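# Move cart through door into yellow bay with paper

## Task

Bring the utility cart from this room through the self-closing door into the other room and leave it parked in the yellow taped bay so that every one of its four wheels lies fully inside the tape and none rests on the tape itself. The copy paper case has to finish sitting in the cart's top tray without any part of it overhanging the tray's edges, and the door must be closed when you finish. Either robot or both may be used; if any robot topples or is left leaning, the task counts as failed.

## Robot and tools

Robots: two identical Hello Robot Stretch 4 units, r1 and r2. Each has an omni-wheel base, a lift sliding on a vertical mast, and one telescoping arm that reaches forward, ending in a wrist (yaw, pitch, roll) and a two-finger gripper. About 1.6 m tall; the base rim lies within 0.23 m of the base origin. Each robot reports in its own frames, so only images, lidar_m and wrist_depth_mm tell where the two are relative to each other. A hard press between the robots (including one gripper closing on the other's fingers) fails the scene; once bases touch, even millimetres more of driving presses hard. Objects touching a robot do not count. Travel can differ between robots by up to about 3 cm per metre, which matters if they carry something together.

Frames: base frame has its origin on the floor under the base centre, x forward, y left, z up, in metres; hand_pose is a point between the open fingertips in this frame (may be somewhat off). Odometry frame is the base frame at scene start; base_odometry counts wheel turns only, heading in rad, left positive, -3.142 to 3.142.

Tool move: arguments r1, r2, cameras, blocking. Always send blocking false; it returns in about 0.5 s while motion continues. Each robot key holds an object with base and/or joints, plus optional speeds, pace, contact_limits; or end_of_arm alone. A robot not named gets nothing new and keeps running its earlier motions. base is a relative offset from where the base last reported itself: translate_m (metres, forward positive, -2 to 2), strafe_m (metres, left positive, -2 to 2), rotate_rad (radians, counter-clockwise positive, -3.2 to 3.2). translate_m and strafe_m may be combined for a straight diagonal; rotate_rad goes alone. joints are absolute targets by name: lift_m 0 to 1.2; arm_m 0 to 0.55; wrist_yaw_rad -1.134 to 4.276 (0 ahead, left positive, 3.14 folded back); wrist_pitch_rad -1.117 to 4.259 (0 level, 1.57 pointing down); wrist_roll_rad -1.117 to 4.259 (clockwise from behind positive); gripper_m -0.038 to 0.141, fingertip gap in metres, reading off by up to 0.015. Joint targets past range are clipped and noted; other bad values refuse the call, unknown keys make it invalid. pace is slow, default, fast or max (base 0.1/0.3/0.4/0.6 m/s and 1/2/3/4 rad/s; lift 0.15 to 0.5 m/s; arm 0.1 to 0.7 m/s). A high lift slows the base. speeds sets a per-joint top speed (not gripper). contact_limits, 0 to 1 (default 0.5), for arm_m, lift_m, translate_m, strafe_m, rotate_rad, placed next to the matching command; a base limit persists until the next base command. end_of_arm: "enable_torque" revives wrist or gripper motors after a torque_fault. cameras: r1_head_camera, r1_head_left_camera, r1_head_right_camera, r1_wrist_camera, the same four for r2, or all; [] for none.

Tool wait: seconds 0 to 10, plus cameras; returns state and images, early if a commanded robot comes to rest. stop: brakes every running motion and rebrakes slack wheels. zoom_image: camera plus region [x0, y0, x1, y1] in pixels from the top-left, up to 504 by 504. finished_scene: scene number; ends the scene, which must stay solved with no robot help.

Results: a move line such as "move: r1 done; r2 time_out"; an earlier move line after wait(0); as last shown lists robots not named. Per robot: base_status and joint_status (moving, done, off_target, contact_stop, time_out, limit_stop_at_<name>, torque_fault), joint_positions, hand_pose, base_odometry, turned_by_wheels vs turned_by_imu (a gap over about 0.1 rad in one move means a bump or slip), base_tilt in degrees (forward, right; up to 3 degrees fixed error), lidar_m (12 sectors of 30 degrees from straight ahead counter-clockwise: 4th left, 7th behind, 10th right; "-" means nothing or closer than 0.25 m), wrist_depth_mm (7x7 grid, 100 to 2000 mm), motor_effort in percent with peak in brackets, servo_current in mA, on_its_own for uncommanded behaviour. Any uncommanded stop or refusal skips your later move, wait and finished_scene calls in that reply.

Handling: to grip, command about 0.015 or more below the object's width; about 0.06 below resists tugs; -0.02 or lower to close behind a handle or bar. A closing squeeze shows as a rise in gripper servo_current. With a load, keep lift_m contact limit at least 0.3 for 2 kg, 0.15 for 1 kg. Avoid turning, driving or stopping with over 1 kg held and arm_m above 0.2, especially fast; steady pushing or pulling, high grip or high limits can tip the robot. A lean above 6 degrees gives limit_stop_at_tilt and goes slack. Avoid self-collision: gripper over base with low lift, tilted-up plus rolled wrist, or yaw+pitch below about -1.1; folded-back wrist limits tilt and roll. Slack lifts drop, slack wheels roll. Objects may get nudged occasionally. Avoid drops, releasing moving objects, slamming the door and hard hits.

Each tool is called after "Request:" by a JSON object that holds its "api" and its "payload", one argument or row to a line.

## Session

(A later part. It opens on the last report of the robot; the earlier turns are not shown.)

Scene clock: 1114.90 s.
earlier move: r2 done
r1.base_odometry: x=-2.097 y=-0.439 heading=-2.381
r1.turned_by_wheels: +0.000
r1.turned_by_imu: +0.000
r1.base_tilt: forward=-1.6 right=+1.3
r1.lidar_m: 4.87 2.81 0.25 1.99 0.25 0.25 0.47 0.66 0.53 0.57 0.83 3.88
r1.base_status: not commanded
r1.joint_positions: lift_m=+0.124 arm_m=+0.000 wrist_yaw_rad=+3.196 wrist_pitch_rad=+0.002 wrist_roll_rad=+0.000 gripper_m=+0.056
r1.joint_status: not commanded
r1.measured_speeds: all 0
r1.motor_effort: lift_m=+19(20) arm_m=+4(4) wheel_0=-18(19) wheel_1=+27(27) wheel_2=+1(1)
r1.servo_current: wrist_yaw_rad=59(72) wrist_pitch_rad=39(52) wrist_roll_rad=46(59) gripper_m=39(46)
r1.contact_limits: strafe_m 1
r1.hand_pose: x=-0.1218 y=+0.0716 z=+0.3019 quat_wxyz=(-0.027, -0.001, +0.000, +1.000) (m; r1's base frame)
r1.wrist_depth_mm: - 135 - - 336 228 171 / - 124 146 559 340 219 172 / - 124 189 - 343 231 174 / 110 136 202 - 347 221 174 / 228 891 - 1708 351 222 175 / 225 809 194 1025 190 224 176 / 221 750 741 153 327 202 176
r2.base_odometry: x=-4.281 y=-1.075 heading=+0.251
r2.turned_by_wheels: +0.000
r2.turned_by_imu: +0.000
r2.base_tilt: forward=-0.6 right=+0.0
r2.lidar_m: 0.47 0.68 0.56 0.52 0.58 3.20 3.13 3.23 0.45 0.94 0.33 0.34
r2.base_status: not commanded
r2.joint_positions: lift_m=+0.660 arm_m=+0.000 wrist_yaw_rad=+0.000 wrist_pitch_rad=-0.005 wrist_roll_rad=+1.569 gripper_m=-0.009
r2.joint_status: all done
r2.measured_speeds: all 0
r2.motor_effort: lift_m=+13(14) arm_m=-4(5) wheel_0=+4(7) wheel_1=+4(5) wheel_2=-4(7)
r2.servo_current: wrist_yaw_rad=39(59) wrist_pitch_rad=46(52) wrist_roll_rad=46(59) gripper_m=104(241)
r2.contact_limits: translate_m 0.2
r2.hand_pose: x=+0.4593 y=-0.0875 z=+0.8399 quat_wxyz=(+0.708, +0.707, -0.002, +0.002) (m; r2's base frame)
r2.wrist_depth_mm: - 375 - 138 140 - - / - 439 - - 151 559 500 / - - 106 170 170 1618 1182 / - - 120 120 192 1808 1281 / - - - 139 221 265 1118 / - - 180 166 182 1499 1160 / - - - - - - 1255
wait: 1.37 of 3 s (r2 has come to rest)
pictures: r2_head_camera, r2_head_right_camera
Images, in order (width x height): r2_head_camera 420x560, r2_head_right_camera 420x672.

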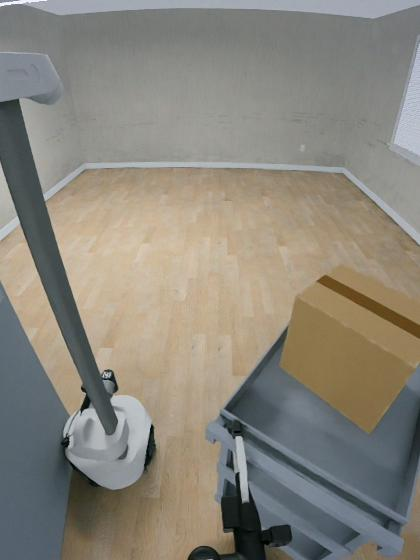

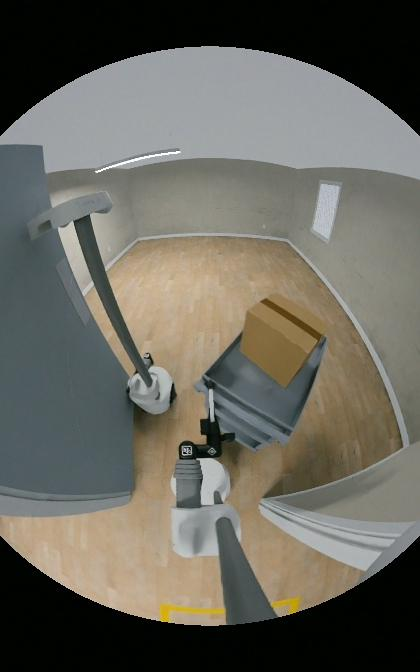

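Request:
{"api": "move", "payload": {
  "r2": {"base":{"translate_m":-0.22,"strafe_m":0.08},"pace":"slow","contact_limits":{"translate_m":0.4}},
  "blocking": false,
  "cameras": []
}}

Request:
{"api": "wait", "payload": {
  "seconds": 6,
  "cameras": ["r2_head_camera","r2_head_right_camera"]
}}

Scene clock: 1123.97 s.
move: r2 moving
r1: as last shown
r1.base_tilt: forward=-1.5 right=+1.3
r1.lidar_m: 4.88 2.81 0.25 1.98 0.26 0.25 0.47 0.67 0.54 0.57 0.82 3.89
r1.motor_effort: lift_m=+19(19) arm_m=+4(4) wheel_0=-18(18) wheel_1=+27(27) wheel_2=+1(1)
r1.servo_current: wrist_yaw_rad=59(59) wrist_pitch_rad=39(52) wrist_roll_rad=46(59) gripper_m=33(46)
r1.contact_limits: strafe_m 1
r1.wrist_depth_mm: - 135 - - 336 228 171 / - 124 146 559 342 218 172 / - 124 190 - 345 231 174 / 110 136 202 - 349 220 174 / 228 931 - 1661 349 223 176 / 224 809 193 1008 191 224 175 / 221 750 759 153 327 202 176
r2.base_odometry: x=-4.294 y=-1.073 heading=+0.250
r2.turned_by_wheels: +0.000
r2.turned_by_imu: +0.000
r2.base_tilt: forward=-0.6 right=+0.1
r2.lidar_m: 0.46 0.68 0.59 0.51 0.57 3.16 3.10 3.18 0.47 0.85 0.35 0.35
r2.base_status: translate_m moving; strafe_m moving
r2.joint_positions: lift_m=+0.660 arm_m=+0.000 wrist_yaw_rad=+0.000 wrist_pitch_rad=-0.005 wrist_roll_rad=+1.569 gripper_m=-0.009
r2.joint_status: not commanded
r2.measured_speeds: translate_m=-0.048 strafe_m=+0.017 rotate_rad=-0.001 lift_m=+0.000 arm_m=+0.000 wrist_yaw_rad=+0.000 wrist_pitch_rad=+0.000 wrist_roll_rad=+0.000
r2.motor_effort: lift_m=+13(13) arm_m=-4(4) wheel_0=-6(13) wheel_1=-8(8) wheel_2=+12(12)
r2.servo_current: wrist_yaw_rad=52(52) wrist_pitch_rad=46(52) wrist_roll_rad=59(59) gripper_m=104(111)
r2.contact_limits: translate_m 0.4
r2.hand_pose: x=+0.4593 y=-0.0875 z=+0.8399 quat_wxyz=(+0.708, +0.707, -0.002, +0.002) (m; r2's base frame)
r2.wrist_depth_mm: - 377 - 140 140 - - / - 436 - - 155 539 512 / - - - 173 172 1576 1255 / - - 124 123 194 1756 1229 / - - - 142 222 265 1138 / - - 179 168 182 1499 1182 / - - - - - 1618 1229
pictures: none
No camera images: "cameras" was empty.

Scene clock: 1127.03 s.
earlier move: r2 done
r1.base_odometry: x=-2.097 y=-0.439 heading=-2.381
r1.turned_by_wheels: +0.000
r1.turned_by_imu: +0.000
r1.base_tilt: forward=-1.6 right=+1.3
r1.lidar_m: 4.88 2.79 0.25 2.00 0.25 0.25 0.47 0.63 0.63 0.71 2.90 3.86
r1.base_status: not commanded
r1.joint_positions: lift_m=+0.124 arm_m=+0.000 wrist_yaw_rad=+3.196 wrist_pitch_rad=+0.002 wrist_roll_rad=+0.000 gripper_m=+0.056
r1.joint_status: not commanded
r1.measured_speeds: all 0
r1.motor_effort: lift_m=+19(19) arm_m=+4(4) wheel_0=-18(19) wheel_1=+27(27) wheel_2=+1(1)
r1.servo_current: wrist_yaw_rad=65(78) wrist_pitch_rad=52(52) wrist_roll_rad=59(65) gripper_m=39(46)
r1.contact_limits: strafe_m 1
r1.hand_pose: x=-0.1218 y=+0.0716 z=+0.3019 quat_wxyz=(-0.027, -0.001, +0.000, +1.000) (m; r1's base frame)
r1.wrist_depth_mm: - 135 - - 336 227 172 / - 124 146 564 338 218 172 / - 124 190 - 343 230 173 / 110 135 202 - 349 220 175 / 216 960 - 1661 349 222 176 / 891 878 192 1008 190 223 175 / 750 750 759 153 329 202 175
r2.base_odometry: x=-4.514 y=-1.052 heading=+0.249
r2.turned_by_wheels: -0.001
r2.turned_by_imu: -0.003
r2.base_tilt: forward=-0.7 right=+0.1
r2.lidar_m: 0.49 0.72 0.46 0.45 2.51 2.93 2.89 3.08 2.48 0.46 0.37 0.36
r2.base_status: done
r2.joint_positions: lift_m=+0.660 arm_m=+0.000 wrist_yaw_rad=-0.012 wrist_pitch_rad=-0.005 wrist_roll_rad=+1.569 gripper_m=-0.009
r2.joint_status: not commanded
r2.measured_speeds: all 0
r2.motor_effort: lift_m=+13(14) arm_m=-4(5) wheel_0=-12(19) wheel_1=-6(10) wheel_2=+0(12)
r2.servo_current: wrist_yaw_rad=65(78) wrist_pitch_rad=46(52) wrist_roll_rad=46(65) gripper_m=104(111)
r2.contact_limits: translate_m 0.4
r2.hand_pose: x=+0.4583 y=-0.0909 z=+0.8399 quat_wxyz=(+0.708, +0.707, -0.006, -0.003) (m; r2's base frame)
r2.wrist_depth_mm: - 413 379 160 163 - - / - - 445 177 179 1661 484 / - - - 193 201 1708 1255 / - - - 217 229 1708 1182 / - - - 205 263 270 1118 / - - 186 204 181 1756 1255 / - 152 - - - 1708 1255
wait: 3.07 of 6 s (r2 has come to rest)
pictures: r2_head_camera, r2_head_right_camera
Images, in order (width x height): r2_head_camera 420x560, r2_head_right_camera 420x672.

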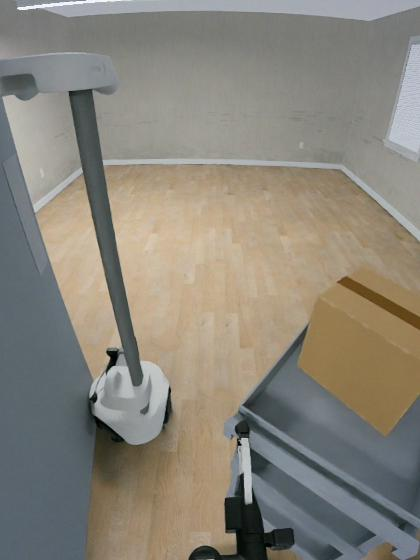

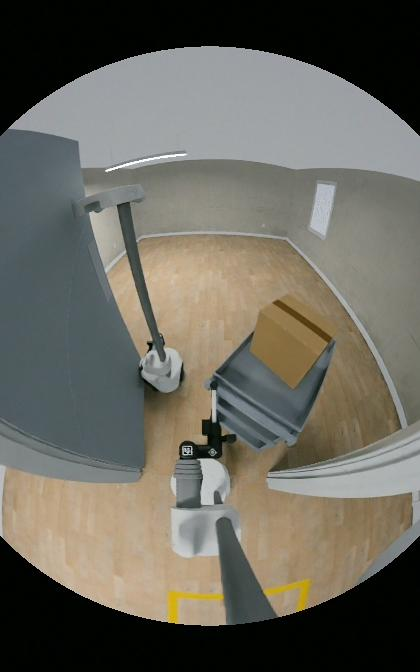

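Request:
{"api": "move", "payload": {
  "r2": {"base":{"translate_m":-0.25,"strafe_m":0.1},"pace":"slow","contact_limits":{"translate_m":0.4}},
  "blocking": false,
  "cameras": []
}}

Request:
{"api": "wait", "payload": {
  "seconds": 6,
  "cameras": ["r1_head_right_camera","r2_head_camera","r2_head_right_camera"]
}}

Scene clock: 1145.90 s.
move: r2 moving
r1: as last shown
r1.lidar_m: 4.88 2.80 0.25 2.01 0.25 0.25 0.48 0.67 0.65 0.69 2.88 3.85
r1.motor_effort: lift_m=+19(19) arm_m=+4(4) wheel_0=-18(18) wheel_1=+27(27) wheel_2=+1(1)
r1.servo_current: wrist_yaw_rad=46(72) wrist_pitch_rad=46(46) wrist_roll_rad=39(59) gripper_m=46(46)
r1.contact_limits: strafe_m 1
r1.wrist_depth_mm: - 135 - - 336 227 171 / - 124 146 564 338 219 173 / - 124 190 - 342 231 173 / 110 135 202 - 345 222 175 / 217 960 - 1708 349 221 176 / 904 878 192 1008 190 223 176 / 759 759 750 153 329 202 176
r2.base_odometry: x=-4.527 y=-1.050 heading=+0.248
r2.turned_by_wheels: -0.001
r2.turned_by_imu: -0.001
r2.base_tilt: forward=-0.7 right=+0.1
r2.lidar_m: 0.49 0.70 0.48 0.44 2.53 2.96 2.88 3.06 2.47 0.48 0.36 0.38
r2.base_status: translate_m moving; strafe_m moving
r2.joint_positions: lift_m=+0.660 arm_m=+0.000 wrist_yaw_rad=-0.012 wrist_pitch_rad=-0.005 wrist_roll_rad=+1.569 gripper_m=-0.009
r2.joint_status: not commanded
r2.measured_speeds: translate_m=-0.048 strafe_m=+0.019 rotate_rad=+0.000 lift_m=+0.000 arm_m=+0.000 wrist_yaw_rad=+0.000 wrist_pitch_rad=+0.000 wrist_roll_rad=+0.000
r2.motor_effort: lift_m=+13(14) arm_m=-5(5) wheel_0=-18(18) wheel_1=-7(8) wheel_2=+7(7)
r2.servo_current: wrist_yaw_rad=72(78) wrist_pitch_rad=39(52) wrist_roll_rad=52(59) gripper_m=98(117)
r2.contact_limits: translate_m 0.4
r2.hand_pose: x=+0.4583 y=-0.0909 z=+0.8399 quat_wxyz=(+0.708, +0.707, -0.006, -0.003) (m; r2's base frame)
r2.wrist_depth_mm: - 410 389 162 165 - - / - - 445 176 181 1708 492 / - - - 199 203 1708 1255 / - - - 219 229 1708 1229 / - - - 186 264 271 1118 / - - 186 204 181 1708 1229 / - - - - - 1863 946
pictures: none
No camera images: "cameras" was empty.

Scene clock: 1149.30 s.
earlier move: r2 done
r1.base_odometry: x=-2.097 y=-0.439 heading=-2.381
r1.turned_by_wheels: +0.000
r1.turned_by_imu: +0.000
r1.base_tilt: forward=-1.6 right=+1.3
r1.lidar_m: 4.88 2.82 0.25 1.99 0.25 0.25 0.47 0.76 0.75 2.80 2.90 3.84
r1.base_status: not commanded
r1.joint_positions: lift_m=+0.124 arm_m=+0.000 wrist_yaw_rad=+3.196 wrist_pitch_rad=+0.002 wrist_roll_rad=+0.000 gripper_m=+0.056
r1.joint_status: not commanded
r1.measured_speeds: all 0
r1.motor_effort: lift_m=+19(20) arm_m=+3(4) wheel_0=-18(19) wheel_1=+27(28) wheel_2=+1(1)
r1.servo_current: wrist_yaw_rad=59(72) wrist_pitch_rad=46(46) wrist_roll_rad=39(65) gripper_m=46(52)
r1.contact_limits: strafe_m 1
r1.hand_pose: x=-0.1218 y=+0.0716 z=+0.3019 quat_wxyz=(-0.027, -0.001, +0.000, +1.000) (m; r1's base frame)
r1.wrist_depth_mm: - 135 - - 336 227 171 / - 124 146 559 342 219 173 / - 124 190 - 343 230 174 / 110 135 202 - 345 221 175 / 137 1160 1229 1756 349 223 176 / 227 1160 192 1042 191 223 175 / 759 750 750 153 329 202 175
r2.base_odometry: x=-4.780 y=-1.016 heading=+0.248
r2.turned_by_wheels: +0.000
r2.turned_by_imu: -0.003
r2.base_tilt: forward=-0.7 right=+0.1
r2.lidar_m: 0.50 0.51 0.45 1.00 2.43 2.72 2.63 2.82 2.52 0.58 0.36 0.35
r2.base_status: done
r2.joint_positions: lift_m=+0.660 arm_m=+0.000 wrist_yaw_rad=-0.012 wrist_pitch_rad=-0.005 wrist_roll_rad=+1.569 gripper_m=-0.009
r2.joint_status: not commanded
r2.measured_speeds: all 0
r2.motor_effort: lift_m=+13(14) arm_m=-4(5) wheel_0=-12(18) wheel_1=-6(9) wheel_2=+0(8)
r2.servo_current: wrist_yaw_rad=72(85) wrist_pitch_rad=46(52) wrist_roll_rad=39(59) gripper_m=111(117)
r2.contact_limits: translate_m 0.4
r2.hand_pose: x=+0.4583 y=-0.0909 z=+0.8399 quat_wxyz=(+0.708, +0.707, -0.006, -0.003) (m; r2's base frame)
r2.wrist_depth_mm: - 413 389 153 156 544 - / - - 116 167 174 1661 466 / - - - 132 197 1708 1229 / - - - 214 234 1537 1182 / - - - 182 266 1576 1118 / - - 186 206 181 1708 891 / - 152 - - - - 878
wait: 3.40 of 6 s (r2 has come to rest)
pictures: r1_head_right_camera, r2_head_camera, r2_head_right_camera
Images, in order (width x height): r1_head_right_camera 420x672, r2_head_camera 420x560, r2_head_right_camera 420x672.

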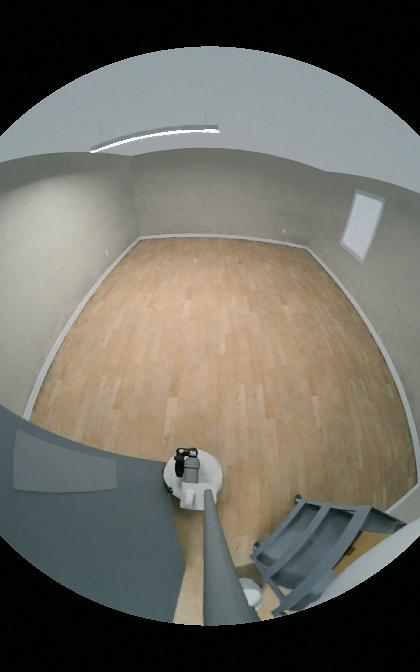

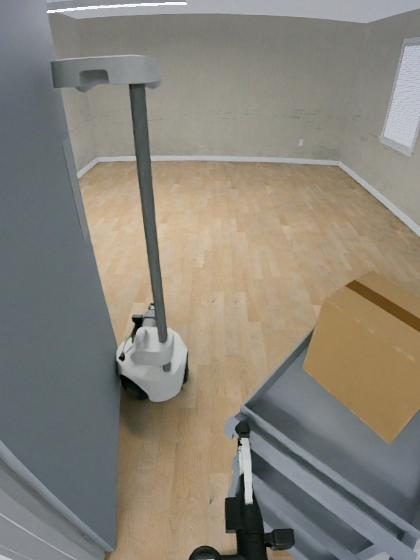

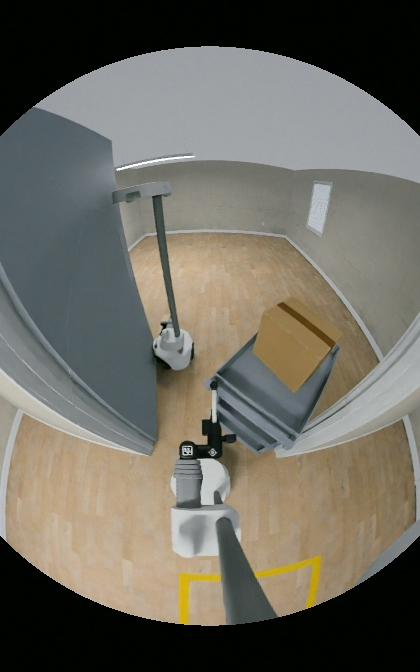

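Request:
{"api": "move", "payload": {
  "r2": {"base":{"rotate_rad":0.25},"pace":"slow","contact_limits":{"rotate_rad":0.4}},
  "blocking": false,
  "cameras": []
}}

Request:
{"api": "wait", "payload": {
  "seconds": 5,
  "cameras": ["r2_head_left_camera","r2_head_right_camera"]
}}

Scene clock: 1154.80 s.
move: r2 moving
r1: as last shown
r1.lidar_m: 4.87 2.81 0.25 2.01 0.25 0.25 0.45 0.76 0.73 2.80 2.90 3.87
r1.motor_effort: lift_m=+19(19) arm_m=+4(4) wheel_0=-18(18) wheel_1=+27(28) wheel_2=+1(1)
r1.servo_current: wrist_yaw_rad=46(78) wrist_pitch_rad=39(52) wrist_roll_rad=39(59) gripper_m=39(52)
r1.contact_limits: strafe_m 1
r1.wrist_depth_mm: - 135 - - 334 227 171 / - 124 146 559 342 218 173 / - 124 190 - 343 231 174 / 110 136 202 - 347 220 174 / 137 1138 1229 1708 347 224 176 / 226 1160 191 1008 191 223 176 / 223 750 759 153 327 202 175
r2.base_odometry: x=-4.780 y=-1.016 heading=+0.372
r2.turned_by_wheels: +0.125
r2.turned_by_imu: +0.092
r2.base_tilt: forward=-0.7 right=+0.1
r2.lidar_m: 0.50 0.49 0.44 2.13 2.56 2.66 2.64 2.90 2.47 0.58 0.31 0.33
r2.base_status: rotate_rad moving
r2.joint_positions: lift_m=+0.660 arm_m=+0.000 wrist_yaw_rad=-0.020 wrist_pitch_rad=-0.005 wrist_roll_rad=+1.569 gripper_m=-0.009
r2.joint_status: not commanded
r2.measured_speeds: translate_m=+0.003 strafe_m=-0.003 rotate_rad=+0.480 lift_m=+0.000 arm_m=+0.000 wrist_yaw_rad=+0.000 wrist_pitch_rad=+0.000 wrist_roll_rad=+0.000
r2.motor_effort: lift_m=+13(14) arm_m=-4(5) wheel_0=-17(19) wheel_1=-12(13) wheel_2=-20(21)
r2.servo_current: wrist_yaw_rad=111(117) wrist_pitch_rad=46(46) wrist_roll_rad=52(59) gripper_m=111(111)
r2.contact_limits: rotate_rad 0.4
r2.hand_pose: x=+0.4576 y=-0.0931 z=+0.8399 quat_wxyz=(+0.708, +0.707, -0.009, -0.005) (m; r2's base frame)
r2.wrist_depth_mm: - - - - 147 1464 473 / - - - 164 167 1618 1229 / - - - 119 193 1708 1229 / - - - 147 237 263 1118 / - - - 183 268 1708 946 / - 917 186 206 181 - 866 / - 143 - - - - 866
pictures: none
No camera images: "cameras" was empty.

Scene clock: 1155.90 s.
earlier move: r2 done
r1.base_odometry: x=-2.097 y=-0.439 heading=-2.381
r1.turned_by_wheels: +0.000
r1.turned_by_imu: +0.000
r1.base_tilt: forward=-1.6 right=+1.3
r1.lidar_m: 4.87 2.81 0.25 2.00 0.25 0.25 0.47 0.73 0.74 2.80 2.88 3.87
r1.base_status: not commanded
r1.joint_positions: lift_m=+0.124 arm_m=+0.000 wrist_yaw_rad=+3.196 wrist_pitch_rad=+0.002 wrist_roll_rad=+0.000 gripper_m=+0.056
r1.joint_status: not commanded
r1.measured_speeds: all 0
r1.motor_effort: lift_m=+19(20) arm_m=+4(4) wheel_0=-18(19) wheel_1=+27(28) wheel_2=+1(1)
r1.servo_current: wrist_yaw_rad=46(78) wrist_pitch_rad=46(52) wrist_roll_rad=52(59) gripper_m=39(52)
r1.contact_limits: strafe_m 1
r1.hand_pose: x=-0.1218 y=+0.0716 z=+0.3019 quat_wxyz=(-0.027, -0.001, +0.000, +1.000) (m; r1's base frame)
r1.wrist_depth_mm: - 135 - - 336 228 171 / - 124 146 554 338 219 173 / - 124 190 - 342 232 174 / 110 135 202 - 349 222 175 / 215 1118 1255 1756 349 223 176 / 224 1118 191 1025 191 224 176 / 223 759 759 153 327 202 176
r2.base_odometry: x=-4.780 y=-1.016 heading=+0.498
r2.turned_by_wheels: +0.125
r2.turned_by_imu: +0.096
r2.base_tilt: forward=-0.7 right=+0.1
r2.lidar_m: 0.49 0.49 0.47 2.31 2.68 2.65 2.65 2.84 2.46 0.60 0.25 0.31
r2.base_status: done
r2.joint_positions: lift_m=+0.660 arm_m=+0.000 wrist_yaw_rad=-0.010 wrist_pitch_rad=-0.005 wrist_roll_rad=+1.569 gripper_m=-0.009
r2.joint_status: not commanded
r2.measured_speeds: all 0
r2.motor_effort: lift_m=+13(14) arm_m=+5(5) wheel_0=-1(19) wheel_1=-1(13) wheel_2=-1(21)
r2.servo_current: wrist_yaw_rad=59(124) wrist_pitch_rad=46(52) wrist_roll_rad=52(59) gripper_m=104(117)
r2.contact_limits: rotate_rad 0.4
r2.hand_pose: x=+0.4583 y=-0.0904 z=+0.8399 quat_wxyz=(+0.708, +0.707, -0.005, -0.002) (m; r2's base frame)
r2.wrist_depth_mm: - - - - - - - / - - - - 124 - 1255 / - - - - 155 1499 1255 / - - - - 222 251 247 / - - - - 904 904 866 / - - 183 189 180 946 931 / - 133 - - - - -
wait: 1.10 of 5 s (r2 has come to rest)
pictures: r2_head_left_camera, r2_head_right_camera
Images, in order (width x height): r2_head_left_camera 420x672, r2_head_right_camera 420x672.

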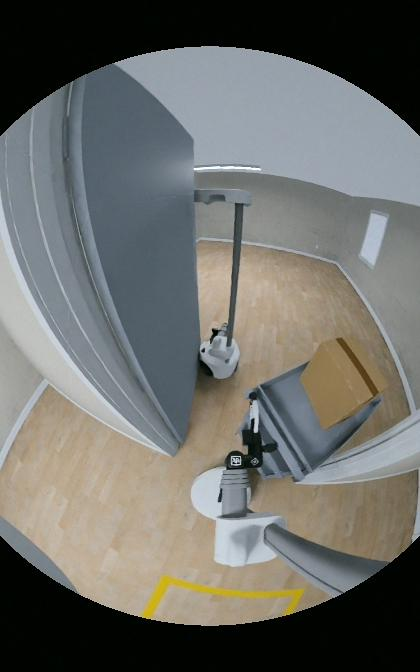

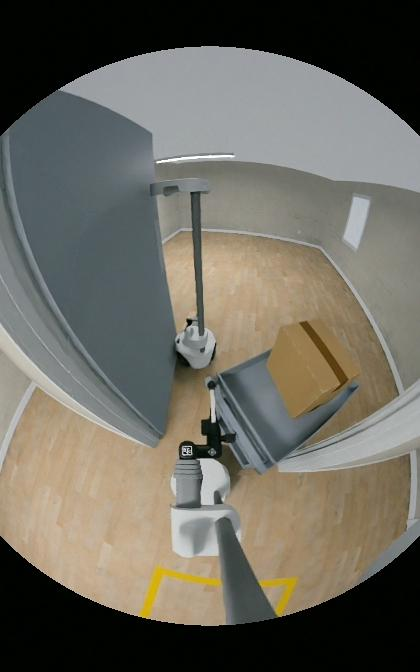

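Request:
{"api": "move", "payload": {
  "r2": {"base":{"translate_m":-0.15,"strafe_m":0.15},"pace":"slow","contact_limits":{"translate_m":0.4}},
  "blocking": false,
  "cameras": []
}}

Request:
{"api": "wait", "payload": {
  "seconds": 5,
  "cameras": ["r2_head_left_camera","r2_head_right_camera","r2_head_camera"]
}}

Scene clock: 1170.77 s.
move: r2 moving
r1: as last shown
r1.lidar_m: 4.87 2.81 0.25 1.98 0.25 0.25 0.45 0.73 0.73 2.80 2.91 3.89
r1.motor_effort: lift_m=+19(19) arm_m=+4(4) wheel_0=-18(18) wheel_1=+27(28) wheel_2=+1(1)
r1.servo_current: wrist_yaw_rad=39(65) wrist_pitch_rad=39(52) wrist_roll_rad=52(52) gripper_m=46(46)
r1.contact_limits: strafe_m 1
r1.wrist_depth_mm: - 135 - - 336 228 171 / - 124 146 559 340 218 172 / - 124 190 - 343 231 173 / 110 135 202 - 347 222 175 / 216 1118 1255 1708 347 222 175 / 226 1160 192 1008 191 223 176 / 224 750 759 153 329 202 176
r2.base_odometry: x=-4.792 y=-1.013 heading=+0.497
r2.turned_by_wheels: +0.000
r2.turned_by_imu: +0.000
r2.base_tilt: forward=-0.7 right=+0.1
r2.lidar_m: 0.50 0.46 0.46 2.29 2.63 2.62 2.63 2.86 2.45 0.60 0.25 0.32
r2.base_status: translate_m moving; strafe_m moving
r2.joint_positions: lift_m=+0.660 arm_m=+0.000 wrist_yaw_rad=-0.010 wrist_pitch_rad=-0.005 wrist_roll_rad=+1.569 gripper_m=-0.009
r2.joint_status: not commanded
r2.measured_speeds: translate_m=-0.037 strafe_m=+0.036 rotate_rad=+0.002 lift_m=+0.000 arm_m=+0.000 wrist_yaw_rad=+0.000 wrist_pitch_rad=+0.000 wrist_roll_rad=+0.000
r2.motor_effort: lift_m=+13(13) arm_m=+5(5) wheel_0=-13(14) wheel_1=+3(5) wheel_2=+6(8)
r2.servo_current: wrist_yaw_rad=65(78) wrist_pitch_rad=46(52) wrist_roll_rad=39(59) gripper_m=104(117)
r2.contact_limits: translate_m 0.4
r2.hand_pose: x=+0.4583 y=-0.0904 z=+0.8399 quat_wxyz=(+0.708, +0.707, -0.005, -0.002) (m; r2's base frame)
r2.wrist_depth_mm: - - - - 116 - 1160 / - - - - 136 - 1229 / - - - - 169 1576 1281 / - - - - 240 256 255 / - - 946 151 - 904 878 / - - 185 201 180 1921 931 / - 133 - - - - -
pictures: none
No camera images: "cameras" was empty.

Scene clock: 1173.63 s.
earlier move: r2 done
r1.base_odometry: x=-2.097 y=-0.439 heading=-2.381
r1.turned_by_wheels: +0.000
r1.turned_by_imu: +0.000
r1.base_tilt: forward=-1.6 right=+1.3
r1.lidar_m: 4.86 2.80 0.25 1.98 0.25 0.25 0.48 0.73 0.75 2.81 2.89 3.87
r1.base_status: not commanded
r1.joint_positions: lift_m=+0.124 arm_m=+0.000 wrist_yaw_rad=+3.196 wrist_pitch_rad=+0.002 wrist_roll_rad=+0.000 gripper_m=+0.056
r1.joint_status: not commanded
r1.measured_speeds: all 0
r1.motor_effort: lift_m=+19(20) arm_m=+4(4) wheel_0=-18(19) wheel_1=+27(28) wheel_2=+1(1)
r1.servo_current: wrist_yaw_rad=59(78) wrist_pitch_rad=46(52) wrist_roll_rad=39(65) gripper_m=39(52)
r1.contact_limits: strafe_m 1
r1.hand_pose: x=-0.1218 y=+0.0716 z=+0.3019 quat_wxyz=(-0.027, -0.001, +0.000, +1.000) (m; r1's base frame)
r1.wrist_depth_mm: - 135 - - 336 226 171 / - 124 145 564 340 220 172 / - 124 190 - 342 231 174 / 110 135 202 - 345 220 175 / 216 - 1308 1397 351 222 175 / 227 1205 194 1025 191 224 175 / 223 759 750 153 327 202 176
r2.base_odometry: x=-4.983 y=-0.956 heading=+0.498
r2.turned_by_wheels: +0.001
r2.turned_by_imu: +0.001
r2.base_tilt: forward=-0.6 right=+0.1
r2.lidar_m: 0.60 0.49 0.70 2.20 2.55 2.46 2.46 2.84 2.55 0.78 0.41 0.48
r2.base_status: done
r2.joint_positions: lift_m=+0.660 arm_m=+0.000 wrist_yaw_rad=-0.003 wrist_pitch_rad=-0.001 wrist_roll_rad=+1.569 gripper_m=-0.009
r2.joint_status: not commanded
r2.measured_speeds: all 0
r2.motor_effort: lift_m=+17(18) arm_m=+5(5) wheel_0=-4(17) wheel_1=+4(6) wheel_2=+5(9)
r2.servo_current: wrist_yaw_rad=46(78) wrist_pitch_rad=39(52) wrist_roll_rad=39(59) gripper_m=85(117)
r2.contact_limits: translate_m 0.4
r2.hand_pose: x=+0.4590 y=-0.0883 z=+0.8384 quat_wxyz=(+0.708, +0.707, -0.001, -0.001) (m; r2's base frame)
r2.wrist_depth_mm: - - - 332 - 1537 442 / - - - 377 - 1430 1098 / - - - - - 1576 1042 / - - - - - 1042 991 / - - - - - 1182 - / - - 181 193 177 - - / - 120 - - - - -
wait: 2.87 of 5 s (r2 has come to rest)
pictures: r2_head_camera, r2_head_left_camera, r2_head_right_camera
Images, in order (width x height): r2_head_camera 420x560, r2_head_left_camera 420x672, r2_head_right_camera 420x672.

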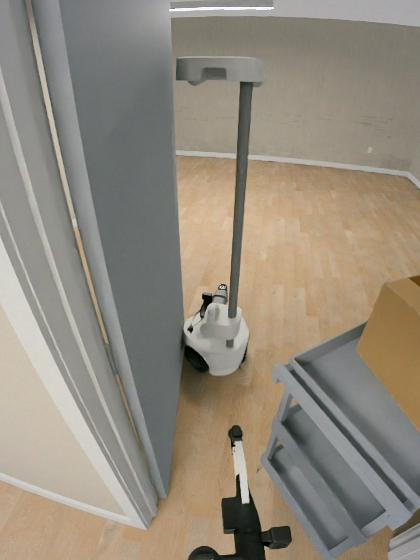

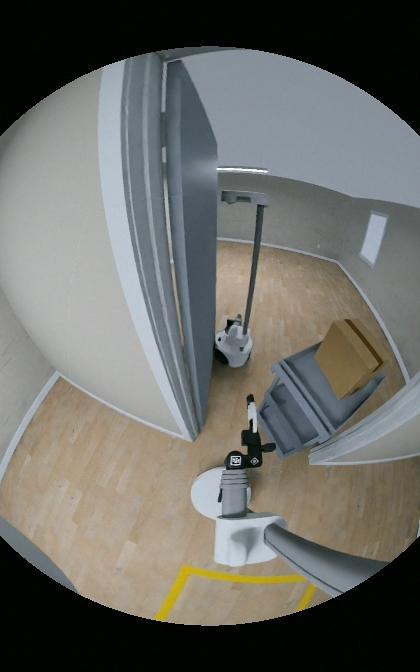

